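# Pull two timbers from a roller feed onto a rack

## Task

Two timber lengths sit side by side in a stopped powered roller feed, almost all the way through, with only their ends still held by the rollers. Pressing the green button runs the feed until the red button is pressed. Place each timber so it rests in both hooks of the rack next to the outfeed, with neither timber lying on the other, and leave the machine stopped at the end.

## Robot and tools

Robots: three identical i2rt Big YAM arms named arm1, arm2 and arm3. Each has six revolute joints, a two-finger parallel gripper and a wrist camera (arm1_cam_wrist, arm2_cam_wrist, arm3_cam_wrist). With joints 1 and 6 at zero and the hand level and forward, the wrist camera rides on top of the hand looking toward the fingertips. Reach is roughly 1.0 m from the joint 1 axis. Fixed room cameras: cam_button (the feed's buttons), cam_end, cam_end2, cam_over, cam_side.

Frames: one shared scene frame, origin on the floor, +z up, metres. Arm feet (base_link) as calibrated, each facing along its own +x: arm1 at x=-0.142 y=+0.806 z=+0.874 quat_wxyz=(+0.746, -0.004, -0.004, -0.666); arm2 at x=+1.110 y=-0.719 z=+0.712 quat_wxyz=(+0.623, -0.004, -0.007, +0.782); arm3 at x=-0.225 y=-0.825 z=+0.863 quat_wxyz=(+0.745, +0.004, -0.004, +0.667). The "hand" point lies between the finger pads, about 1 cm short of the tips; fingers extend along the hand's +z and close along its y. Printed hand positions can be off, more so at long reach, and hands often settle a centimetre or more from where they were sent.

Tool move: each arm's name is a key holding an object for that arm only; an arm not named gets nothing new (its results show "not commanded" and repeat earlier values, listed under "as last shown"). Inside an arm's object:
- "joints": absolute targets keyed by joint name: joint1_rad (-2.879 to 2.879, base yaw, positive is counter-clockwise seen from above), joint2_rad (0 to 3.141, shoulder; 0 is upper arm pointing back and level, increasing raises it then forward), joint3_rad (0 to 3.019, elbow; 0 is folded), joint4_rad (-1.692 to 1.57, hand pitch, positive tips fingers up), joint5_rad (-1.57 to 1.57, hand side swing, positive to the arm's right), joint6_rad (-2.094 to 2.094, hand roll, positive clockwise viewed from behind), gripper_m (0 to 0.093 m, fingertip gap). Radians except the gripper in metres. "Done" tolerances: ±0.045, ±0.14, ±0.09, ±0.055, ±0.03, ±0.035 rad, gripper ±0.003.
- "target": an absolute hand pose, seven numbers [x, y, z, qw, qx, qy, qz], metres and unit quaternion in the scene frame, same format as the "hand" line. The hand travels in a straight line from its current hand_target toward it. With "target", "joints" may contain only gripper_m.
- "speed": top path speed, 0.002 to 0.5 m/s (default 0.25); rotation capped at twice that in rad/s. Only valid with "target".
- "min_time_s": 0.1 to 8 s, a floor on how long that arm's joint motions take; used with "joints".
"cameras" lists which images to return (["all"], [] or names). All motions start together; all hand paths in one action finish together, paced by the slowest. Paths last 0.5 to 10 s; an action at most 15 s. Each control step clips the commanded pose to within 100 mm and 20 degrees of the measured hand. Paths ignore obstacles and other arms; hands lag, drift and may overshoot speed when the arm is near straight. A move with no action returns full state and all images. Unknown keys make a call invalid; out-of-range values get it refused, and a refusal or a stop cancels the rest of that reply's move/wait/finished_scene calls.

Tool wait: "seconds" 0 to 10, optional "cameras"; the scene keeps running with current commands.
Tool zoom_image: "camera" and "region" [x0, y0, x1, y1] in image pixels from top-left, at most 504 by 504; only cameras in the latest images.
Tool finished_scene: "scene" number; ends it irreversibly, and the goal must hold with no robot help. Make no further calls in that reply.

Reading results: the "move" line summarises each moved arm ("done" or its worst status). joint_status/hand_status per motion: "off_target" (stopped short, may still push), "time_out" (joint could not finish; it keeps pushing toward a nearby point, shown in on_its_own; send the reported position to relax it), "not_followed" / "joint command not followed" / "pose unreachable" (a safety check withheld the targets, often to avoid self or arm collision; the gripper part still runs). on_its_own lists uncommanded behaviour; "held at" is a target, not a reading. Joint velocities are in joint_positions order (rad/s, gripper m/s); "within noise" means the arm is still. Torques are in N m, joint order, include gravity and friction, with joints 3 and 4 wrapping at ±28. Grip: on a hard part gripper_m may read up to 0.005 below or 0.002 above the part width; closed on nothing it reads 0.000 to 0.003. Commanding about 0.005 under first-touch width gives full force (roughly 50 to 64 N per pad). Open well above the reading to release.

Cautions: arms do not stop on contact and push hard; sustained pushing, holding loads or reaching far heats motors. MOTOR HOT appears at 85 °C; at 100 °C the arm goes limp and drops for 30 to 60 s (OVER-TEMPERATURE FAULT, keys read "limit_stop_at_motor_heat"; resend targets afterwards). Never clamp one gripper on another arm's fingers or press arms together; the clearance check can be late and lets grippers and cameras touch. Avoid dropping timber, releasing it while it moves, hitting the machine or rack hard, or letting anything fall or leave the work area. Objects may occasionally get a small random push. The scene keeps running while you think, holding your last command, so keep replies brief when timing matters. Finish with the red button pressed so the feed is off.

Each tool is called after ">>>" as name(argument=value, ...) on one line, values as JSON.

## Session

>>> move(arm1={"target":[-0.09,0.11,0.95,0,1,0,0],"speed":0.3}, arm3={"target":[-0.09,-0.115,0.95,0,1,0,0],"speed":0.3}, arm2={"target":[0.981,-0.385,0.88,0,-0.782,0.623,0],"speed":0.2,"joints":{"gripper_m":0.0}}, cameras=["arm1_cam_wrist","arm2_cam_wrist","arm3_cam_wrist","cam_over","cam_button","cam_end","cam_end2"])

Scene clock: 4.37 s.
Joint torques (N m): arm1=[0.85 -20.84 13.98 -0.34 -0.1 0.07] | arm2=[-3.19 -8.94 8.23 0.54 -0.08 0.24] | arm3=[-1.14 -18.49 12.21 0.34 -0.07 -0.06]
Heat: arm1: hottest joint2_rad 22 °C; arm2: hottest joint3_rad 23 °C; arm3: hottest joint3_rad 24 °C.
move: arm1 off_target; arm2 done; arm3 off_target
Joint velocities: within noise
arm1.joint_positions: joint1_rad=-0.044 joint2_rad=+2.278 joint3_rad=+2.107 joint4_rad=-1.432 joint5_rad=+0.004 joint6_rad=+1.639 gripper_m=+0.09396
arm1.joint_status: not commanded
arm1.hand: x=-0.0953 y=+0.1209 z=+0.9432 quat_wxyz=(+0.010, -1.000, -0.001, +0.002) (m; scene frame)
arm1.hand_target: x=-0.0900 y=+0.1106 z=+0.9500 quat_wxyz=(+0.000, -1.000, +0.000, +0.000) (m; scene frame)
arm1.hand_status: off_target (0.014 m and 1.2 deg from the pose sent, 0.664 m and 66.6 deg at the start)
arm2.joint_positions: joint1_rad=+0.143 joint2_rad=+1.309 joint3_rad=+1.039 joint4_rad=-1.324 joint5_rad=-0.013 joint6_rad=+0.121 gripper_m=+0.00051
arm2.joint_status: all done
arm2.hand: x=+0.9799 y=-0.3921 z=+0.8763 quat_wxyz=(+0.005, +0.789, -0.615, +0.010) (m; scene frame)
arm2.hand_target: x=+0.9811 y=-0.3851 z=+0.8801 quat_wxyz=(+0.000, +0.782, -0.623, +0.000) (m; scene frame)
arm2.hand_status: done (0.008 m and 1.8 deg from the pose sent, 0.417 m and 71.2 deg at the start)
arm3.joint_positions: joint1_rad=-0.084 joint2_rad=+2.358 joint3_rad=+2.297 joint4_rad=-1.534 joint5_rad=-0.002 joint6_rad=-1.748 gripper_m=+0.09396
arm3.joint_status: not commanded
arm3.hand: x=-0.0868 y=-0.1263 z=+0.9496 quat_wxyz=(+0.006, +1.000, -0.009, -0.003) (m; scene frame)
arm3.hand_target: x=-0.0901 y=-0.1156 z=+0.9500 quat_wxyz=(-0.001, +1.000, +0.000, +0.000) (m; scene frame)
arm3.hand_status: off_target (0.012 m and 1.3 deg from the pose sent, 0.688 m and 78.0 deg at the start)
pictures: arm1_cam_wrist, arm2_cam_wrist, arm3_cam_wrist, cam_button, cam_end, cam_end2, cam_over

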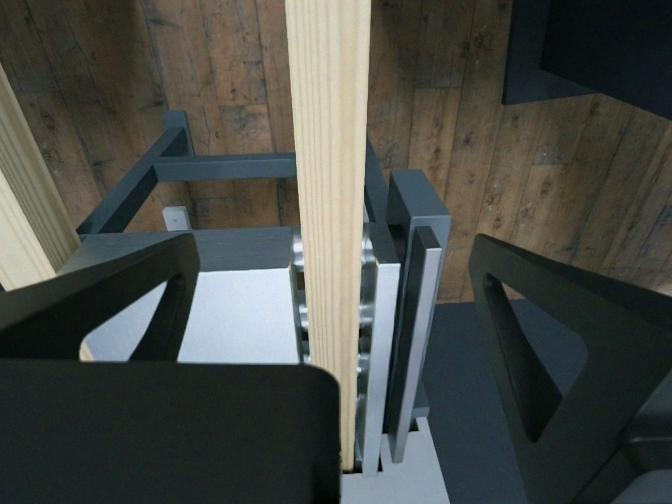

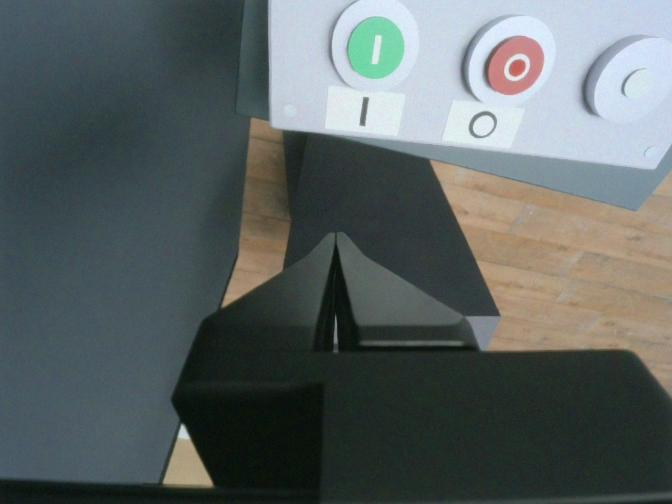

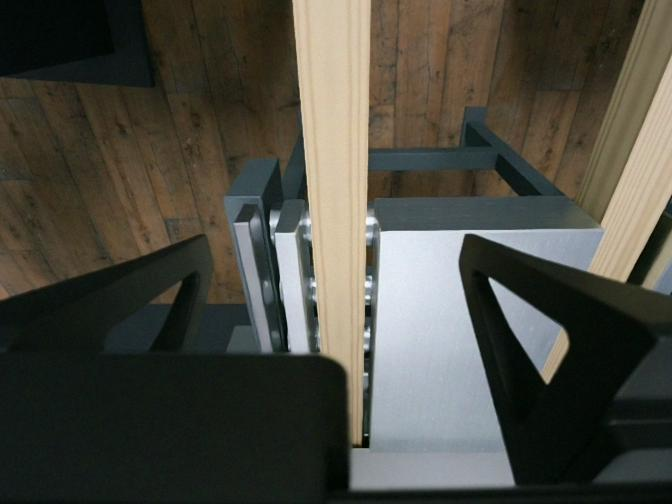

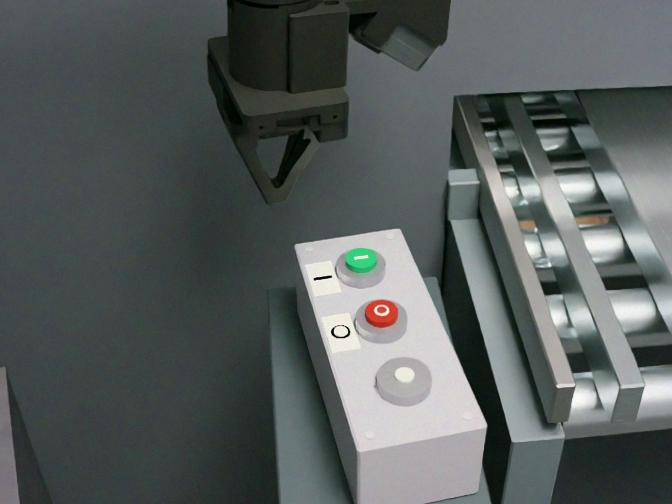

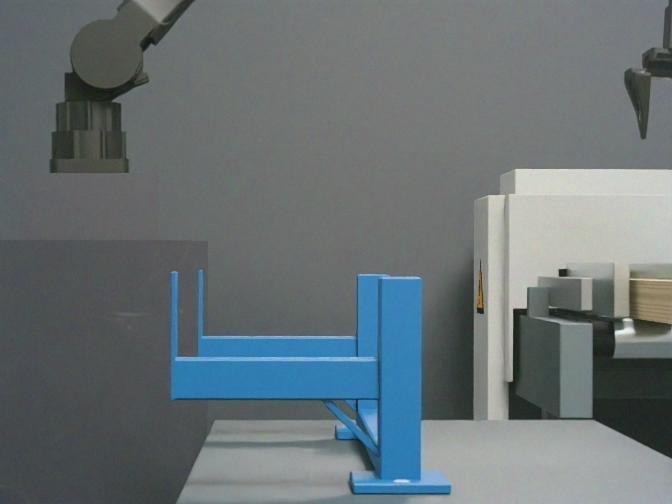

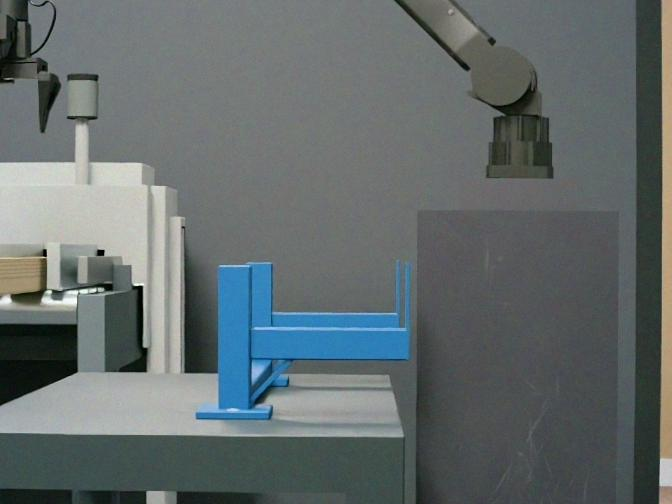

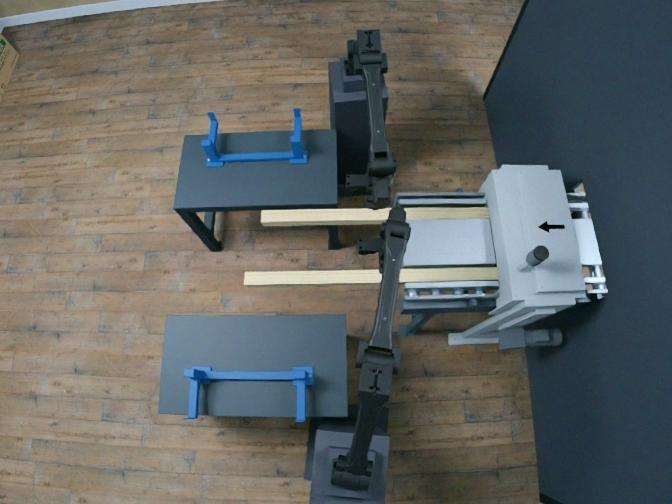

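>>> move(arm1={"target":[-0.078,0.119,0.722,0,1,0,0],"speed":0.15}, arm3={"target":[-0.11,-0.132,0.712,0,1,0,0],"speed":0.15}, arm2={"target":[0.981,-0.33,0.85,0,-0.782,0.623,0],"speed":0.1}, cameras=["arm1_cam_wrist","arm2_cam_wrist","arm3_cam_wrist","cam_button","cam_end","cam_end2"])

Scene clock: 56.73 s.
Joint torques (N m): arm1=[1.26 -21.77 9.47 0.61 -0.1 0.06] | arm2=[-3.25 -9.99 11.37 0.47 -0.04 0.02] | arm3=[-1.03 -19.6 7.91 0.91 -0.08 0.13]
Heat: arm1: hottest joint3_rad 31 °C; arm2: hottest joint3_rad 26 °C; arm3: hottest joint3_rad 30 °C.
move: arm1 done; arm2 off_target; arm3 off_target
Joint velocities: within noise
arm1.joint_positions: joint1_rad=-0.029 joint2_rad=+2.511 joint3_rad=+1.941 joint4_rad=-1.023 joint5_rad=+0.003 joint6_rad=+1.657 gripper_m=+0.09396
arm1.joint_status: not commanded
arm1.hand: x=-0.0851 y=+0.1229 z=+0.7271 quat_wxyz=(+0.005, -1.000, +0.001, +0.002) (m; scene frame)
arm1.hand_target: x=-0.0781 y=+0.1192 z=+0.7221 quat_wxyz=(+0.000, -1.000, +0.000, +0.000) (m; scene frame)
arm1.hand_status: done (0.010 m and 0.6 deg from the pose sent, 0.222 m and 1.2 deg at the start)
arm2.joint_positions: joint1_rad=+0.098 joint2_rad=+1.455 joint3_rad=+1.064 joint4_rad=-1.241 joint5_rad=-0.013 joint6_rad=+0.096 gripper_m=+0.00051
arm2.joint_status: not commanded
arm2.hand: x=+0.9854 y=-0.3564 z=+0.8338 quat_wxyz=(+0.016, +0.782, -0.623, +0.026) (m; scene frame)
arm2.hand_target: x=+0.9815 y=-0.3313 z=+0.8507 quat_wxyz=(+0.000, +0.782, -0.623, +0.000) (m; scene frame)
arm2.hand_status: off_target (0.031 m and 3.5 deg from the pose sent, 0.067 m and 1.8 deg at the start)
arm3.joint_positions: joint1_rad=-0.061 joint2_rad=+2.535 joint3_rad=+2.012 joint4_rad=-1.058 joint5_rad=-0.002 joint6_rad=-1.743 gripper_m=+0.09396
arm3.joint_status: not commanded
arm3.hand: x=-0.1050 y=-0.1336 z=+0.7228 quat_wxyz=(-0.001, +1.000, +0.001, -0.001) (m; scene frame)
arm3.hand_target: x=-0.1101 y=-0.1322 z=+0.7122 quat_wxyz=(+0.000, +1.000, +0.000, +0.000) (m; scene frame)
arm3.hand_status: off_target (0.012 m and 0.2 deg from the pose sent, 0.239 m and 1.3 deg at the start)
pictures: arm1_cam_wrist, arm2_cam_wrist, arm3_cam_wrist, cam_button, cam_end, cam_end2

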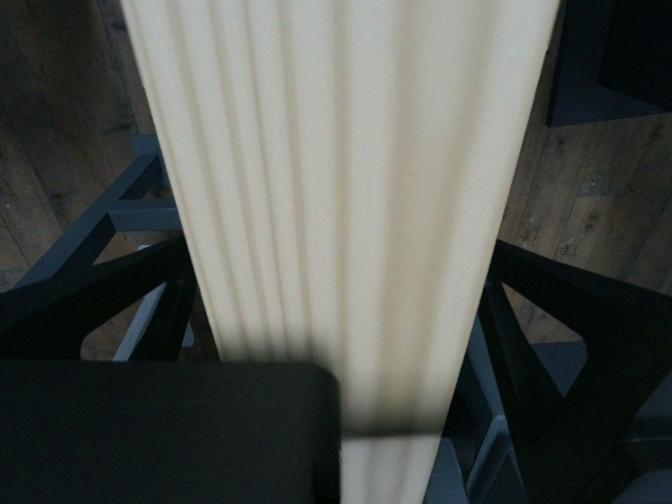

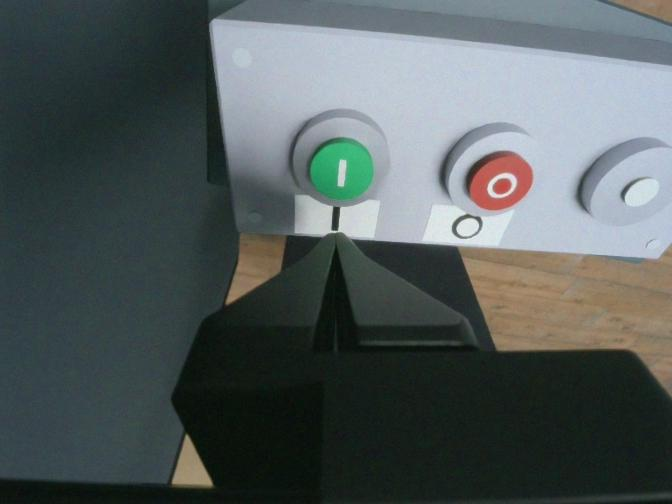

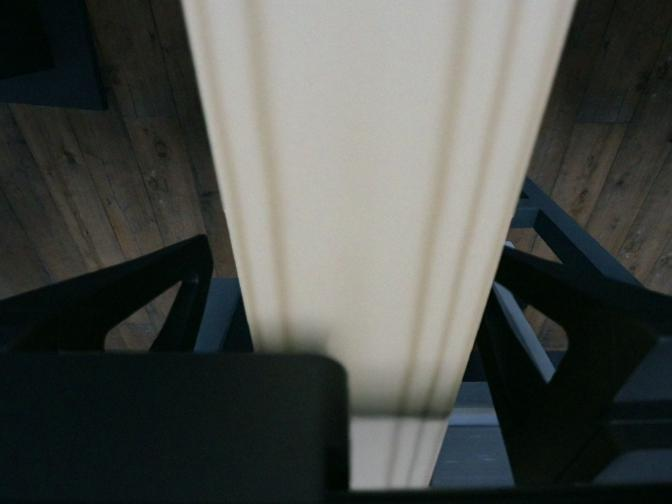

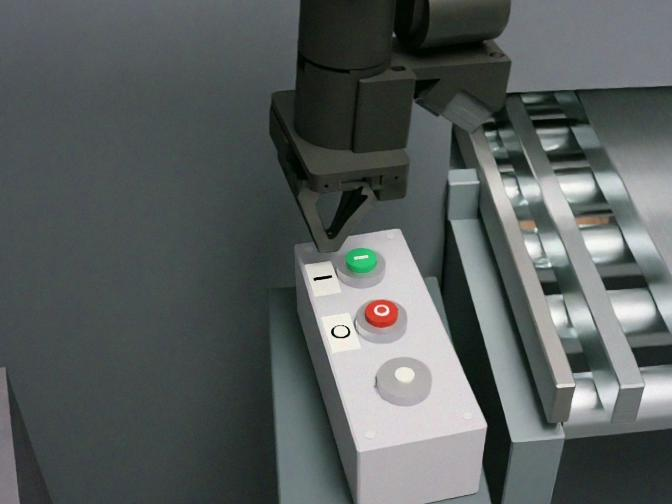

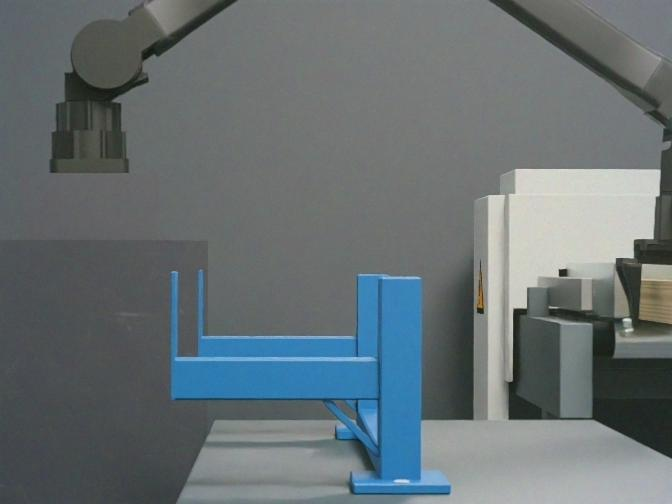

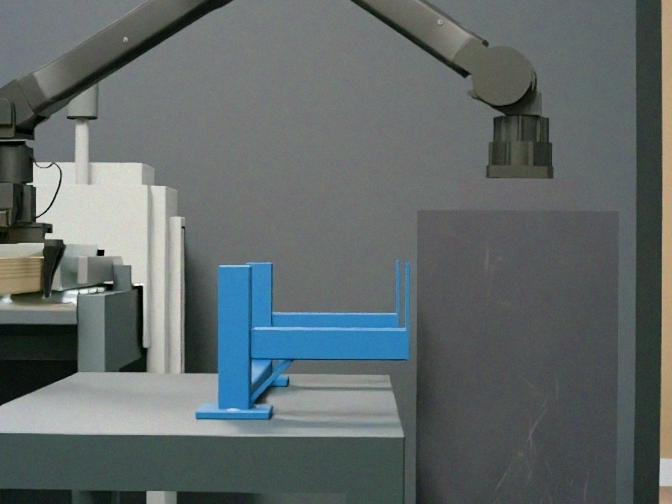

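>>> move(arm1={"joints":{"gripper_m":0.04}}, arm3={"joints":{"gripper_m":0.04}})

>>> move(arm1={"target":[-0.12,0.119,0.775,0,1,0,0],"speed":0.1}, arm3={"target":[-0.15,-0.127,0.765,0,1,0,0],"speed":0.1}, arm2={"target":[0.981,-0.331,0.788,0,-0.782,0.623,0],"speed":0.08}, cameras=["arm1_cam_wrist","arm2_cam_wrist","arm3_cam_wrist","cam_over","cam_side","cam_end","cam_end2"])

Scene clock: 76.57 s.
Joint torques (N m): arm1=[1.2 -21.6 9.48 0.55 -0.15 0.16] | arm2=[-3.25 -9.99 11.38 0.46 -0.04 0.03] | arm3=[-1.08 -18.78 7.98 0.42 -0.14 0.14]
Heat: arm1: hottest joint2_rad 30 °C; arm2: hottest joint3_rad 29 °C; arm3: hottest joint3_rad 31 °C.
move: arm1 off_target; arm3 off_target
Joint velocities: within noise
arm1.joint_positions: joint1_rad=-0.028 joint2_rad=+2.511 joint3_rad=+1.941 joint4_rad=-1.022 joint5_rad=+0.005 joint6_rad=+1.647 gripper_m=+0.04903
arm1.joint_status: gripper_m off_target (ended at +0.04907, target +0.04000)
arm1.hand: x=-0.0852 y=+0.1227 z=+0.7271 quat_wxyz=(+0.004, -1.000, -0.004, +0.003) (m; scene frame)
arm1.hand_target: x=-0.0781 y=+0.1192 z=+0.7221 quat_wxyz=(+0.000, -1.000, +0.000, +0.000) (m; scene frame)
arm1.hand_status: not commanded
arm2: as last shown
arm3.joint_positions: joint1_rad=-0.061 joint2_rad=+2.536 joint3_rad=+2.012 joint4_rad=-1.043 joint5_rad=+0.000 joint6_rad=-1.744 gripper_m=+0.05064
arm3.joint_status: gripper_m off_target (ended at +0.05067, target +0.04000)
arm3.hand: x=-0.1041 y=-0.1301 z=+0.7226 quat_wxyz=(-0.008, +1.000, +0.001, +0.001) (m; scene frame)
arm3.hand_target: x=-0.1101 y=-0.1322 z=+0.7121 quat_wxyz=(+0.000, +1.000, +0.000, +0.000) (m; scene frame)
arm3.hand_status: not commanded
pictures: none

Scene clock: 78.50 s.
Joint torques (N m): arm1=[0.67 -26.87 9.87 -1.07 0.08 -0.12] | arm2=[-3.02 -7.82 4.9 1.62 -0.05 0.06] | arm3=[-2.67 -24.12 8.72 -0.43 -0.49 0.29]
Heat: arm1: hottest joint2_rad 30 °C; arm2: hottest joint3_rad 29 °C; arm3: hottest joint3_rad 31 °C.
move: arm1 off_target; arm2 off_target; arm3 off_target
Joint velocities: within noise
arm1.joint_positions: joint1_rad=-0.083 joint2_rad=+2.496 joint3_rad=+1.914 joint4_rad=-1.055 joint5_rad=+0.000 joint6_rad=+1.617 gripper_m=+0.04903
arm1.joint_status: not commanded
arm1.hand: x=-0.1220 y=+0.1372 z=+0.7282 quat_wxyz=(+0.027, -1.000, +0.008, +0.001) (m; scene frame)
arm1.hand_target: x=-0.1200 y=+0.1198 z=+0.7741 quat_wxyz=(+0.000, -1.000, +0.000, +0.000) (m; scene frame)
arm1.hand_status: off_target (0.050 m and 3.2 deg from the pose sent, 0.059 m and 0.7 deg at the start)
arm2.joint_positions: joint1_rad=+0.098 joint2_rad=+1.487 joint3_rad=+1.051 joint4_rad=-1.101 joint5_rad=-0.014 joint6_rad=+0.096 gripper_m=+0.00051
arm2.joint_status: not commanded
arm2.hand: x=+0.9764 y=-0.3292 z=+0.8168 quat_wxyz=(-0.010, +0.783, -0.622, -0.014) (m; scene frame)
arm2.hand_target: x=+0.9814 y=-0.3327 z=+0.7893 quat_wxyz=(+0.000, +0.782, -0.623, +0.000) (m; scene frame)
arm2.hand_status: off_target (0.029 m and 2.0 deg from the pose sent, 0.053 m and 3.5 deg at the start)
arm3.joint_positions: joint1_rad=+0.015 joint2_rad=+2.530 joint3_rad=+1.990 joint4_rad=-1.094 joint5_rad=+0.010 joint6_rad=-1.702 gripper_m=+0.05064
arm3.joint_status: not commanded
arm3.hand: x=-0.1574 y=-0.1438 z=+0.7194 quat_wxyz=(+0.026, +1.000, +0.018, +0.002) (m; scene frame)
arm3.hand_target: x=-0.1500 y=-0.1279 z=+0.7641 quat_wxyz=(+0.000, +1.000, +0.000, +0.000) (m; scene frame)
arm3.hand_status: off_target (0.049 m and 3.6 deg from the pose sent, 0.063 m and 0.9 deg at the start)
pictures: arm1_cam_wrist, arm2_cam_wrist, arm3_cam_wrist, cam_end, cam_end2, cam_over, cam_side

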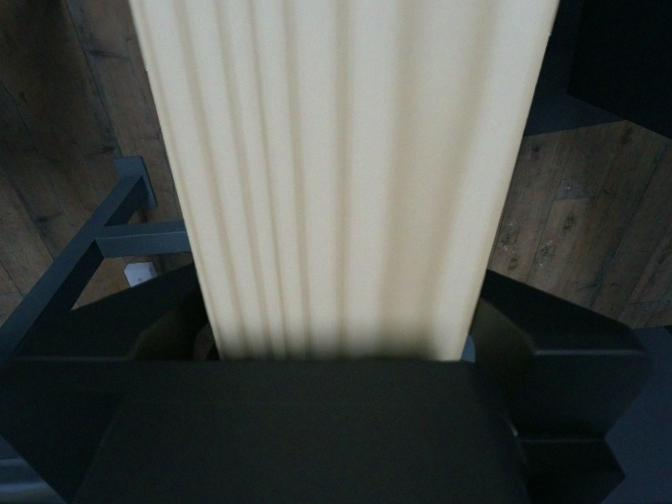

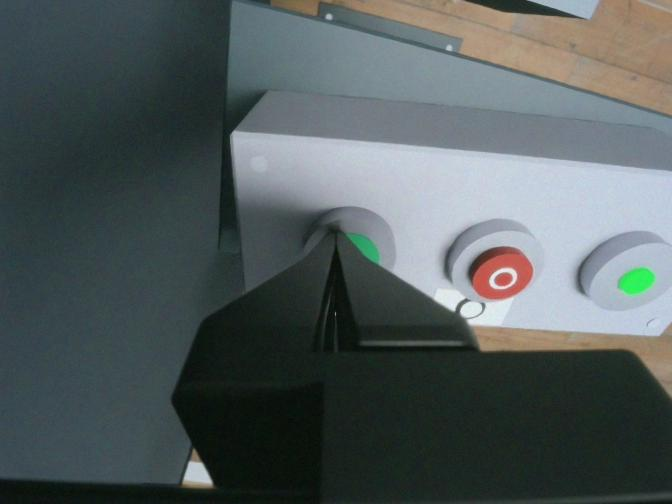

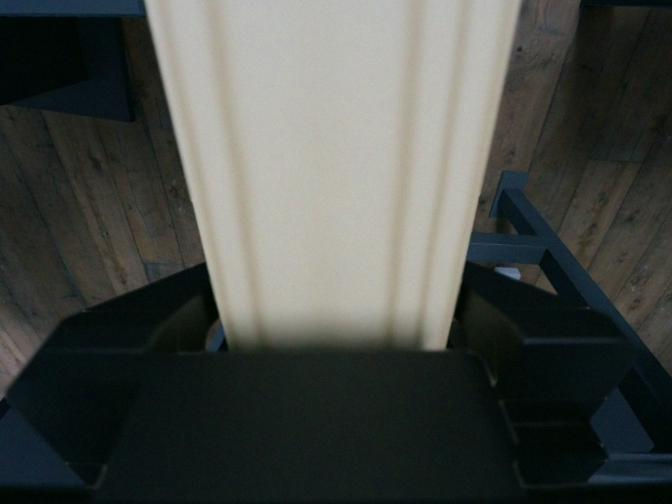

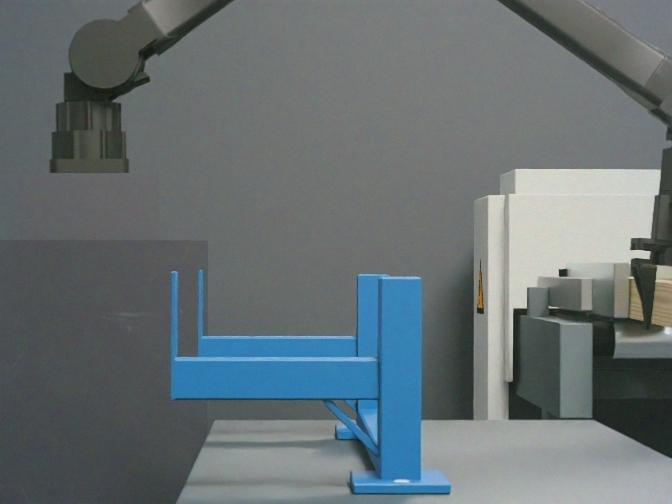

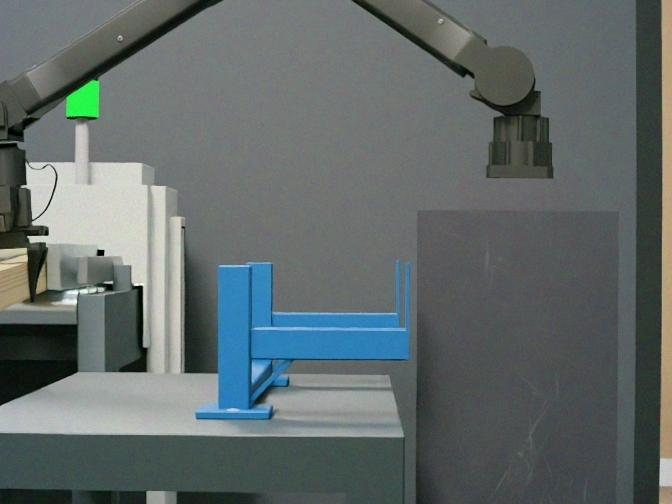

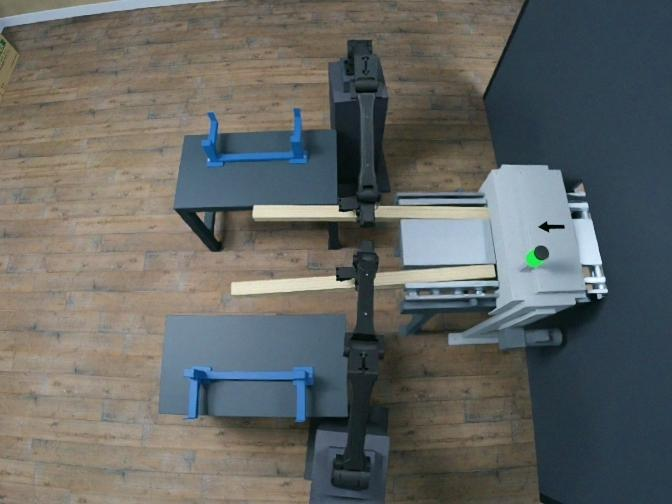

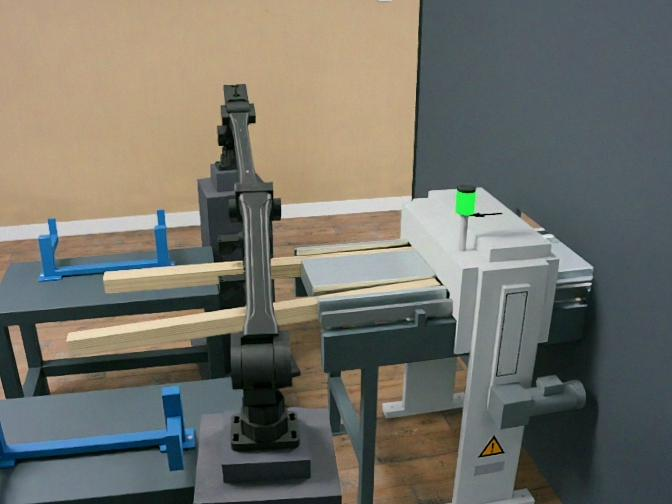

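>>> move(arm1={"target":[-0.22,0.122,0.80,0,1,0,0],"speed":0.12}, arm3={"target":[-0.25,-0.127,0.80,0,1,0,0],"speed":0.12}, arm2={"target":[1.03,-0.325,0.87,0,-0.782,0.623,0],"speed":0.15})

>>> move(arm1={"target":[-0.30,0.13,1.03,0,1,0,0],"speed":0.15}, arm3={"target":[-0.33,-0.14,1.03,0,1,0,0],"speed":0.15}, arm2={"target":[1.047,-0.326,0.79,0,-0.782,0.623,0],"speed":0.08}, cameras=["arm2_cam_wrist","cam_over","cam_side","cam_end","cam_end2"])

Scene clock: 94.37 s.
Joint torques (N m): arm1=[-0.67 -29.33 10.74 -2.21 0.07 -0.51] | arm2=[-3.14 -11.28 11.29 -0.31 -0.02 0.03] | arm3=[-1.67 -27.58 8.64 -1.05 -0.33 0.57]
Heat: arm1: hottest joint2_rad 35 °C; arm2: hottest joint3_rad 28 °C; arm3: hottest joint2_rad 32 °C.
move: arm1 off_target; arm2 off_target; arm3 off_target
Joint velocities: within noise
arm1.joint_positions: joint1_rad=-0.214 joint2_rad=+2.496 joint3_rad=+1.908 joint4_rad=-1.065 joint5_rad=+0.004 joint6_rad=+1.518 gripper_m=+0.04901
arm1.joint_status: not commanded
arm1.hand: x=-0.2095 y=+0.1455 z=+0.7265 quat_wxyz=(+0.035, -0.999, +0.024, -0.002) (m; scene frame)
arm1.hand_target: x=-0.2197 y=+0.1237 z=+0.7971 quat_wxyz=(-0.001, -1.000, +0.001, +0.002) (m; scene frame)
arm1.hand_status: off_target (0.078 m and 4.9 deg from the pose sent, 0.123 m and 3.3 deg at the start)
arm2.joint_positions: joint1_rad=-0.024 joint2_rad=+1.440 joint3_rad=+1.084 joint4_rad=-1.270 joint5_rad=-0.014 joint6_rad=-0.024 gripper_m=+0.00051
arm2.joint_status: not commanded
arm2.hand: x=+1.0301 y=-0.3439 z=+0.8470 quat_wxyz=(+0.017, +0.781, -0.624, +0.021) (m; scene frame)
arm2.hand_target: x=+1.0302 y=-0.3261 z=+0.8700 quat_wxyz=(+0.000, +0.782, -0.623, +0.000) (m; scene frame)
arm2.hand_status: off_target (0.030 m and 3.1 deg from the pose sent, 0.076 m and 2.0 deg at the start)
arm3.joint_positions: joint1_rad=+0.144 joint2_rad=+2.522 joint3_rad=+1.974 joint4_rad=-1.118 joint5_rad=+0.001 joint6_rad=-1.589 gripper_m=+0.05064
arm3.joint_status: not commanded
arm3.hand: x=-0.2466 y=-0.1516 z=+0.7201 quat_wxyz=(+0.041, +0.999, +0.026, +0.001) (m; scene frame)
arm3.hand_target: x=-0.2498 y=-0.1288 z=+0.7965 quat_wxyz=(+0.000, +1.000, +0.001, -0.001) (m; scene frame)
arm3.hand_status: off_target (0.084 m and 5.6 deg from the pose sent, 0.124 m and 3.6 deg at the start)
pictures: none

Scene clock: 96.93 s.
Joint torques (N m): arm1=[-2.49 -30.15 13.94 -3.92 -0.02 -0.85] | arm2=[-3.66 -7.65 4.97 1.62 0.12 0.01] | arm3=[0.21 -28.4 11.03 -2.43 -0.19 1.1]
Heat: arm1: hottest joint2_rad 35 °C; arm2: hottest joint3_rad 28 °C; arm3: hottest joint2_rad 33 °C.
move: arm1 off_target; arm2 off_target; arm3 off_target
Joint velocities: within noise
arm1.joint_positions: joint1_rad=-0.273 joint2_rad=+2.339 joint3_rad=+1.908 joint4_rad=-1.219 joint5_rad=+0.011 joint6_rad=+1.478 gripper_m=+0.04884
arm1.joint_status: not commanded
arm1.hand: x=-0.2494 y=+0.1536 z=+0.8300 quat_wxyz=(+0.034, -0.999, +0.033, +0.000) (m; scene frame)
arm1.hand_target: x=-0.2725 y=+0.1449 z=+0.9208 quat_wxyz=(-0.003, -1.000, +0.002, +0.004) (m; scene frame)
arm1.hand_status: off_target (0.208 m and 5.5 deg from the pose sent, 0.317 m and 4.9 deg at the start; pose on its path clipped on 71 of 77 steps)
arm2.joint_positions: joint1_rad=-0.055 joint2_rad=+1.464 joint3_rad=+1.023 joint4_rad=-1.102 joint5_rad=-0.019 joint6_rad=-0.061 gripper_m=+0.00051
arm2.joint_status: not commanded
arm2.hand: x=+1.0382 y=-0.3245 z=+0.8168 quat_wxyz=(-0.009, +0.784, -0.621, -0.013) (m; scene frame)
arm2.hand_target: x=+1.0468 y=-0.3276 z=+0.7913 quat_wxyz=(+0.000, +0.782, -0.623, +0.000) (m; scene frame)
arm2.hand_status: off_target (0.028 m and 1.8 deg from the pose sent, 0.062 m and 3.1 deg at the start)
arm3.joint_positions: joint1_rad=+0.207 joint2_rad=+2.347 joint3_rad=+1.934 joint4_rad=-1.239 joint5_rad=-0.008 joint6_rad=-1.558 gripper_m=+0.05064
arm3.joint_status: not commanded
arm3.hand: x=-0.2895 y=-0.1622 z=+0.8234 quat_wxyz=(+0.035, +0.999, +0.041, -0.001) (m; scene frame)
arm3.hand_target: x=-0.3077 y=-0.1539 z=+0.9150 quat_wxyz=(-0.003, +1.000, +0.002, -0.003) (m; scene frame)
arm3.hand_status: off_target (0.212 m and 6.2 deg from the pose sent, 0.321 m and 5.6 deg at the start; pose on its path clipped on 72 of 77 steps)
pictures: arm2_cam_wrist, cam_end, cam_end2, cam_over, cam_side

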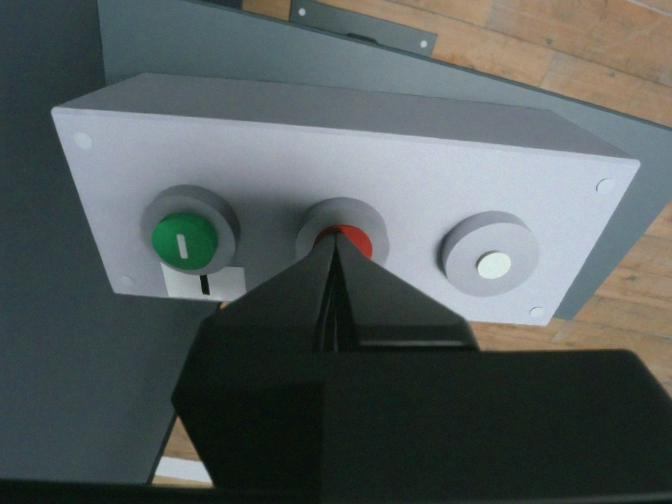

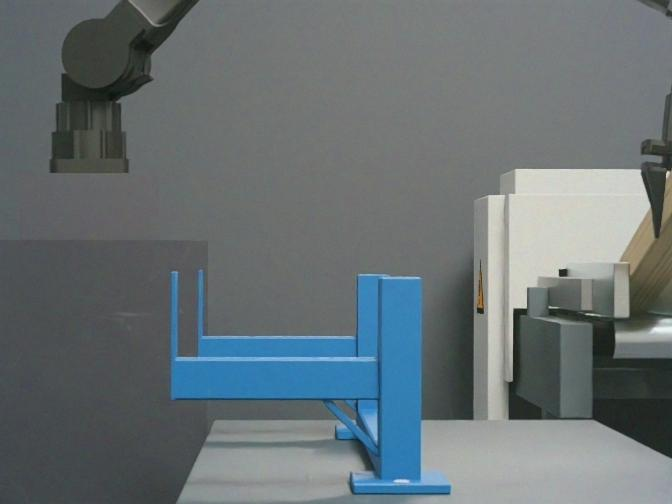

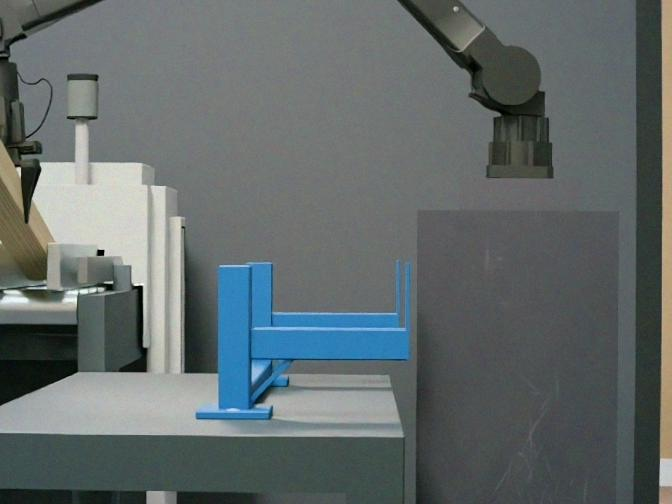

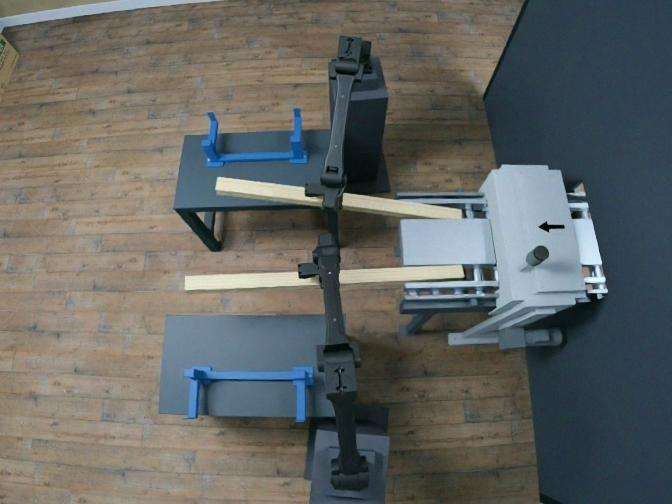

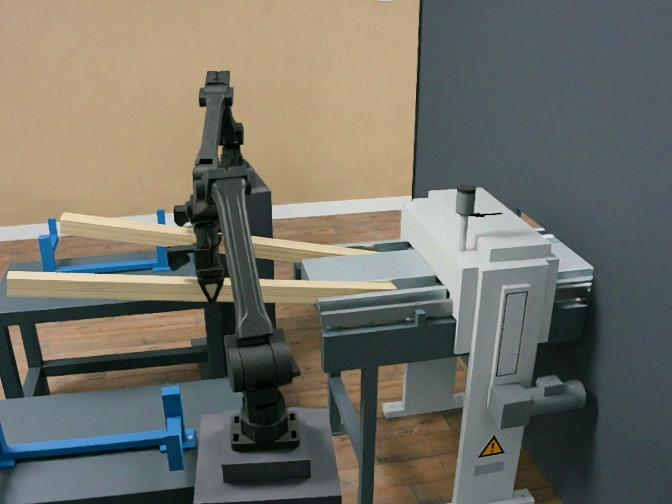

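>>> move(arm1={"target":[-0.35,0.17,1.04,0,1,0,0],"speed":0.11}, arm3={"target":[-0.39,-0.18,1.04,0,1,0,0],"speed":0.11}, arm2={"target":[1.043,-0.36,0.92,0,-0.782,0.623,0],"speed":0.15})

>>> move(arm1={"target":[-0.42,0.22,1.05,0,1,0,0],"speed":0.13}, arm3={"target":[-0.42,-0.22,1.05,0,1,0,0],"speed":0.13}, cameras=["cam_over","cam_side"])

Scene clock: 113.33 s.
Joint torques (N m): arm1=[-4.25 -29.98 12.77 -3.99 0.21 -1.11] | arm2=[-2.26 -9.64 11.85 -0.32 0.05 0.21] | arm3=[-1.26 -25.99 12.89 -0.66 -0.05 0.13]
Heat: arm1: hottest joint2_rad 33 °C; arm2: hottest joint3_rad 28 °C; arm3: hottest joint2_rad 36 °C.
move: arm1 off_target; arm2 off_target; arm3 off_target
Joint velocities: within noise
arm1.joint_positions: joint1_rad=-0.325 joint2_rad=+2.285 joint3_rad=+1.909 joint4_rad=-1.260 joint5_rad=+0.006 joint6_rad=+1.439 gripper_m=+0.04884
arm1.joint_status: not commanded
arm1.hand: x=-0.2823 y=+0.1612 z=+0.8657 quat_wxyz=(+0.027, -0.999, +0.040, -0.003) (m; scene frame)
arm1.hand_target: x=-0.3164 y=+0.1672 z=+0.9525 quat_wxyz=(-0.003, -1.000, +0.003, +0.004) (m; scene frame)
arm1.hand_status: off_target (0.187 m and 5.5 deg from the pose sent, 0.233 m and 5.5 deg at the start; pose on its path clipped on 72 of 74 steps)
arm2.joint_positions: joint1_rad=-0.055 joint2_rad=+1.314 joint3_rad=+1.092 joint4_rad=-1.408 joint5_rad=-0.017 joint6_rad=-0.061 gripper_m=+0.00051
arm2.joint_status: not commanded
arm2.hand: x=+1.0464 y=-0.3763 z=+0.8955 quat_wxyz=(+0.019, +0.783, -0.621, +0.020) (m; scene frame)
arm2.hand_target: x=+1.0432 y=-0.3612 z=+0.9198 quat_wxyz=(+0.000, +0.782, -0.623, +0.000) (m; scene frame)
arm2.hand_status: off_target (0.030 m and 3.2 deg from the pose sent, 0.109 m and 1.8 deg at the start)
arm3.joint_positions: joint1_rad=+0.350 joint2_rad=+2.212 joint3_rad=+1.904 joint4_rad=-1.428 joint5_rad=-0.009 joint6_rad=-1.335 gripper_m=+0.05064
arm3.joint_status: not commanded
arm3.hand: x=-0.3740 y=-0.2175 z=+0.9029 quat_wxyz=(+0.075, +0.997, +0.001, +0.015) (m; scene frame)
arm3.hand_target: x=-0.3834 y=-0.1979 z=+0.9961 quat_wxyz=(+0.000, +1.000, +0.000, -0.001) (m; scene frame)
arm3.hand_status: off_target (0.143 m and 8.8 deg from the pose sent, 0.239 m and 6.2 deg at the start; pose on its path clipped on 72 of 74 steps)
pictures: none

Scene clock: 115.50 s.
Joint torques (N m): arm1=[0.03 -28.75 16.81 -1.51 -0.42 -0.11] | arm2=[-2.26 -9.58 11.86 -0.32 0.05 0.2] | arm3=[-1.32 -25.41 14.17 -0.61 -0.07 0.12]
Heat: arm1: hottest joint2_rad 34 °C; arm2: hottest joint3_rad 28 °C; arm3: hottest joint2_rad 36 °C.
move: arm1 off_target; arm3 off_target
Joint velocities: within noise
arm1.joint_positions: joint1_rad=-0.544 joint2_rad=+2.163 joint3_rad=+1.878 joint4_rad=-1.453 joint5_rad=+0.020 joint6_rad=+1.146 gripper_m=+0.04884
arm1.joint_status: not commanded
arm1.hand: x=-0.4024 y=+0.2501 z=+0.9348 quat_wxyz=(+0.074, -0.997, +0.002, -0.026) (m; scene frame)
arm1.hand_target: x=-0.4138 y=+0.2320 z=+1.0282 quat_wxyz=(+0.000, -1.000, -0.001, +0.001) (m; scene frame)
arm1.hand_status: off_target (0.120 m and 9.0 deg from the pose sent, 0.237 m and 5.5 deg at the start; pose on its path clipped on 63 of 65 steps)
arm2: as last shown
arm3.joint_positions: joint1_rad=+0.414 joint2_rad=+2.135 joint3_rad=+1.904 joint4_rad=-1.516 joint5_rad=-0.009 joint6_rad=-1.271 gripper_m=+0.05064
arm3.joint_status: not commanded
arm3.hand: x=-0.4081 y=-0.2440 z=+0.9525 quat_wxyz=(+0.079, +0.997, +0.001, +0.022) (m; scene frame)
arm3.hand_target: x=-0.4173 y=-0.2280 z=+1.0465 quat_wxyz=(+0.000, +1.000, +0.000, -0.001) (m; scene frame)
arm3.hand_status: off_target (0.101 m and 9.4 deg from the pose sent, 0.154 m and 8.8 deg at the start; pose on its path clipped on 50 of 65 steps)
pictures: cam_over, cam_side

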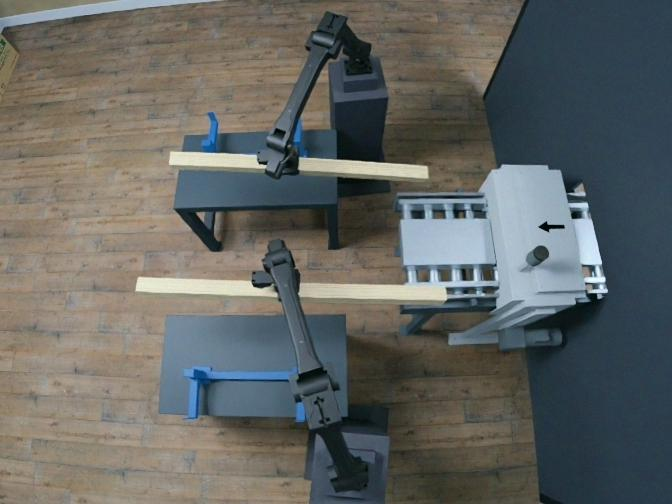

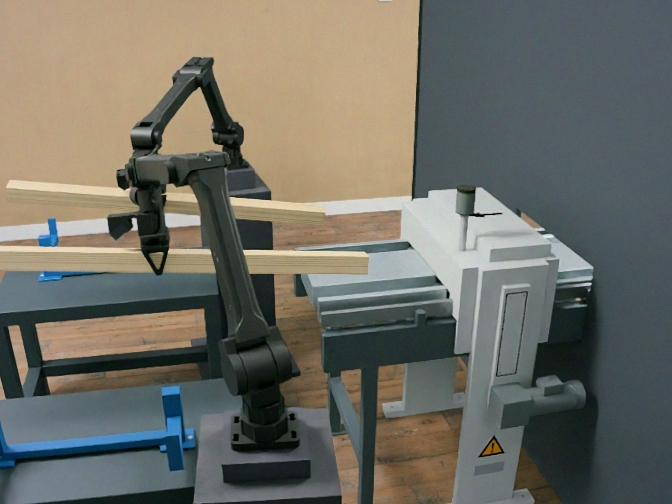

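>>> move(arm1={"target":[-0.64,0.562,1.02,0,1,0,0],"speed":0.2}, arm3={"target":[-0.63,-0.58,1.02,0,1,0,0],"speed":0.2})

>>> move(arm1={"target":[-0.64,0.567,0.84,0,1,0,0],"speed":0.15}, arm3={"target":[-0.63,-0.582,0.84,0,1,0,0],"speed":0.15}, cameras=["cam_over","cam_end","cam_end2","cam_side"])

Scene clock: 125.23 s.
Joint torques (N m): arm1=[1.14 -22.53 14.02 -0.62 -0.28 -0.08] | arm2=[-2.26 -9.58 11.88 -0.32 0.05 0.21] | arm3=[-2.37 -17.79 10.52 0.42 -0.04 0.11]
Heat: arm1: hottest joint2_rad 35 °C; arm2: hottest joint3_rad 30 °C; arm3: hottest joint3_rad 35 °C.
move: arm1 off_target; arm3 off_target
Joint velocities: within noise
arm1.joint_positions: joint1_rad=-1.227 joint2_rad=+1.897 joint3_rad=+1.533 joint4_rad=-1.325 joint5_rad=+0.019 joint6_rad=+0.472 gripper_m=+0.04884
arm1.joint_status: not commanded
arm1.hand: x=-0.6239 y=+0.5746 z=+0.9612 quat_wxyz=(+0.029, -0.998, +0.007, -0.049) (m; scene frame)
arm1.hand_target: x=-0.6372 y=+0.5636 z=+1.0191 quat_wxyz=(+0.000, -1.000, +0.000, +0.000) (m; scene frame)
arm1.hand_status: off_target (0.062 m and 6.6 deg from the pose sent, 0.401 m and 9.0 deg at the start)
arm2: as last shown
arm3.joint_positions: joint1_rad=+1.137 joint2_rad=+1.694 joint3_rad=+1.299 joint4_rad=-1.298 joint5_rad=-0.013 joint6_rad=-0.558 gripper_m=+0.05064
arm3.joint_status: not commanded
arm3.hand: x=-0.6177 y=-0.5905 z=+0.9705 quat_wxyz=(+0.031, +0.998, +0.006, +0.049) (m; scene frame)
arm3.hand_target: x=-0.6281 y=-0.5812 z=+1.0191 quat_wxyz=(+0.000, +1.000, +0.000, +0.000) (m; scene frame)
arm3.hand_status: off_target (0.052 m and 6.7 deg from the pose sent, 0.408 m and 9.4 deg at the start)
pictures: none

Scene clock: 127.33 s.
Joint torques (N m): arm1=[0.15 -21.54 9.78 -0.27 -0.21 -0.08] | arm2=[-2.26 -9.58 11.86 -0.32 0.06 0.2] | arm3=[-1.79 -15.91 8.02 0.57 -0.11 0.13]
Heat: arm1: hottest joint2_rad 35 °C; arm2: hottest joint3_rad 31 °C; arm3: hottest joint3_rad 35 °C.
move: arm1 off_target; arm3 off_target
Joint velocities: within noise
arm1.joint_positions: joint1_rad=-1.227 joint2_rad=+2.080 joint3_rad=+1.345 joint4_rad=-0.921 joint5_rad=+0.017 joint6_rad=+0.460 gripper_m=+0.04884
arm1.joint_status: not commanded
arm1.hand: x=-0.6171 y=+0.5757 z=+0.8008 quat_wxyz=(+0.021, -0.999, +0.001, -0.035) (m; scene frame)
arm1.hand_target: x=-0.6388 y=+0.5677 z=+0.8397 quat_wxyz=(+0.000, -1.000, +0.000, +0.000) (m; scene frame)
arm1.hand_status: off_target (0.046 m and 4.6 deg from the pose sent, 0.122 m and 6.6 deg at the start)
arm2: as last shown
arm3.joint_positions: joint1_rad=+1.137 joint2_rad=+1.889 joint3_rad=+1.081 joint4_rad=-0.846 joint5_rad=-0.013 joint6_rad=-0.552 gripper_m=+0.05064
arm3.joint_status: not commanded
arm3.hand: x=-0.6088 y=-0.5937 z=+0.8111 quat_wxyz=(+0.021, +0.999, +0.003, +0.033) (m; scene frame)
arm3.hand_target: x=-0.6292 y=-0.5824 z=+0.8401 quat_wxyz=(+0.000, +1.000, +0.000, +0.000) (m; scene frame)
arm3.hand_status: off_target (0.038 m and 4.5 deg from the pose sent, 0.131 m and 6.7 deg at the start)
pictures: cam_end, cam_end2, cam_over, cam_side

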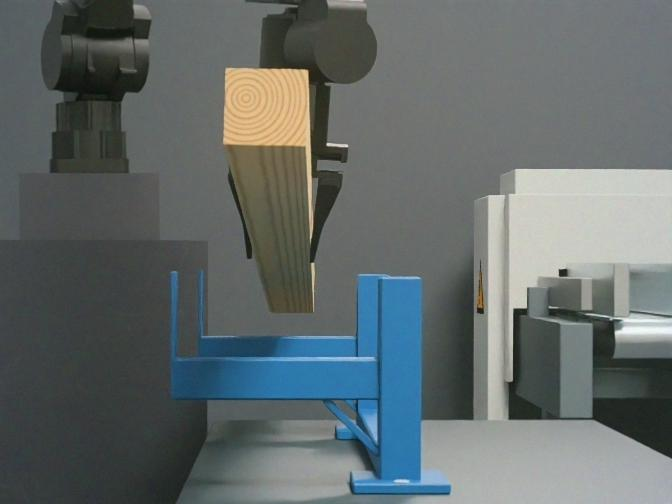

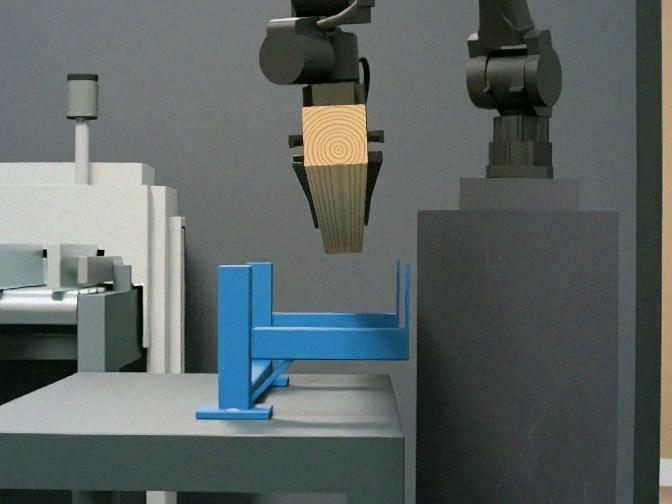

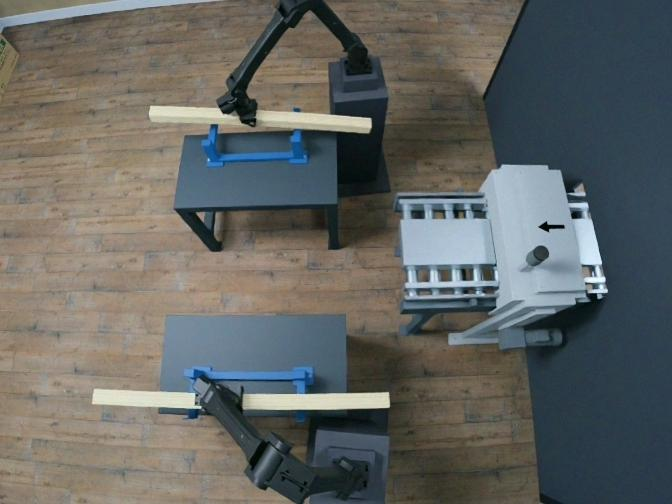

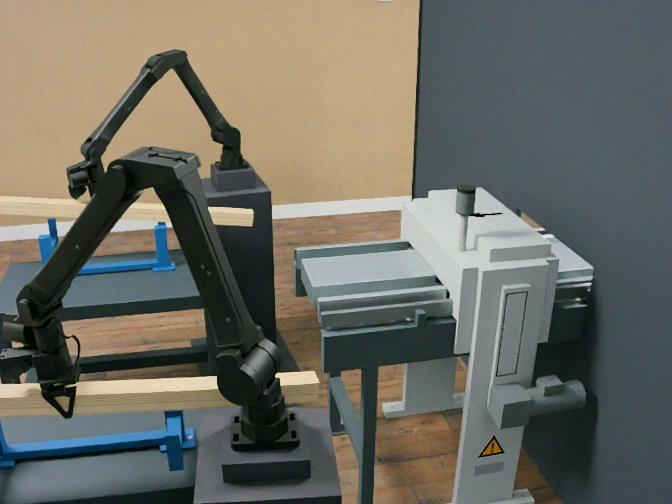

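>>> move(arm1={"target":[-0.64,0.564,0.70,0,1,0,0],"speed":0.08}, arm3={"target":[-0.63,-0.579,0.70,0,1,0,0],"speed":0.08}, cameras=["cam_end","cam_end2"])

Scene clock: 143.73 s.
Joint torques (N m): arm1=[0.32 -14.56 9.21 2.85 0.17 0.05] | arm2=[-2.26 -9.58 11.86 -0.31 0.05 0.21] | arm3=[-2.02 -12.1 6.5 2.13 -0.37 0.11]
Heat: arm1: hottest joint2_rad 36 °C; arm2: hottest joint3_rad 33 °C; arm3: hottest joint3_rad 35 °C.
move: arm1 off_target; arm3 off_target
Joint velocities: within noise
arm1.joint_positions: joint1_rad=-1.228 joint2_rad=+2.234 joint3_rad=+1.330 joint4_rad=-0.726 joint5_rad=+0.006 joint6_rad=+0.450 gripper_m=+0.04877
arm1.joint_status: not commanded
arm1.hand: x=-0.6183 y=+0.5724 z=+0.7153 quat_wxyz=(+0.010, -1.000, -0.003, -0.026) (m; scene frame)
arm1.hand_target: x=-0.6387 y=+0.5647 z=+0.7014 quat_wxyz=(+0.000, -1.000, +0.000, +0.000) (m; scene frame)
arm1.hand_status: off_target (0.028 m and 3.2 deg from the pose sent, 0.104 m and 4.6 deg at the start)
arm2: as last shown
arm3.joint_positions: joint1_rad=+1.137 joint2_rad=+2.122 joint3_rad=+1.061 joint4_rad=-0.577 joint5_rad=-0.005 joint6_rad=-0.552 gripper_m=+0.05064
arm3.joint_status: not commanded
arm3.hand: x=-0.6078 y=-0.5915 z=+0.7022 quat_wxyz=(+0.013, +1.000, +0.003, +0.028) (m; scene frame)
arm3.hand_target: x=-0.6293 y=-0.5794 z=+0.7013 quat_wxyz=(+0.000, +1.000, +0.000, +0.000) (m; scene frame)
arm3.hand_status: off_target (0.026 m and 3.6 deg from the pose sent, 0.114 m and 4.5 deg at the start)
pictures: cam_end, cam_end2

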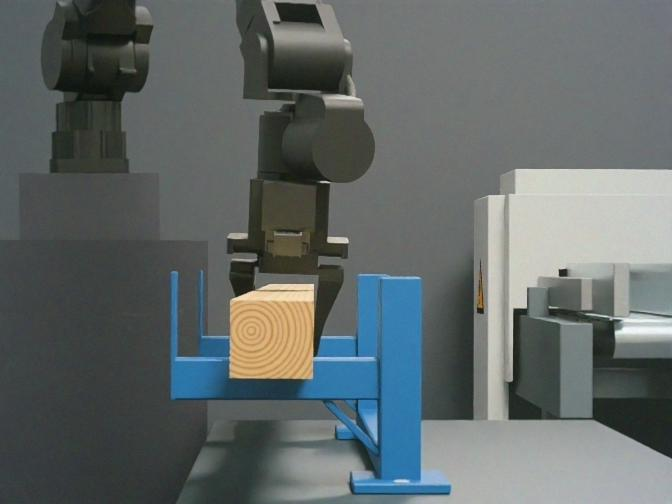

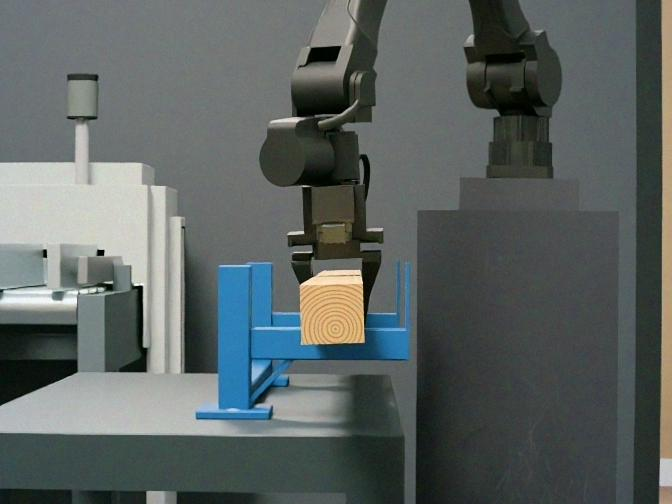

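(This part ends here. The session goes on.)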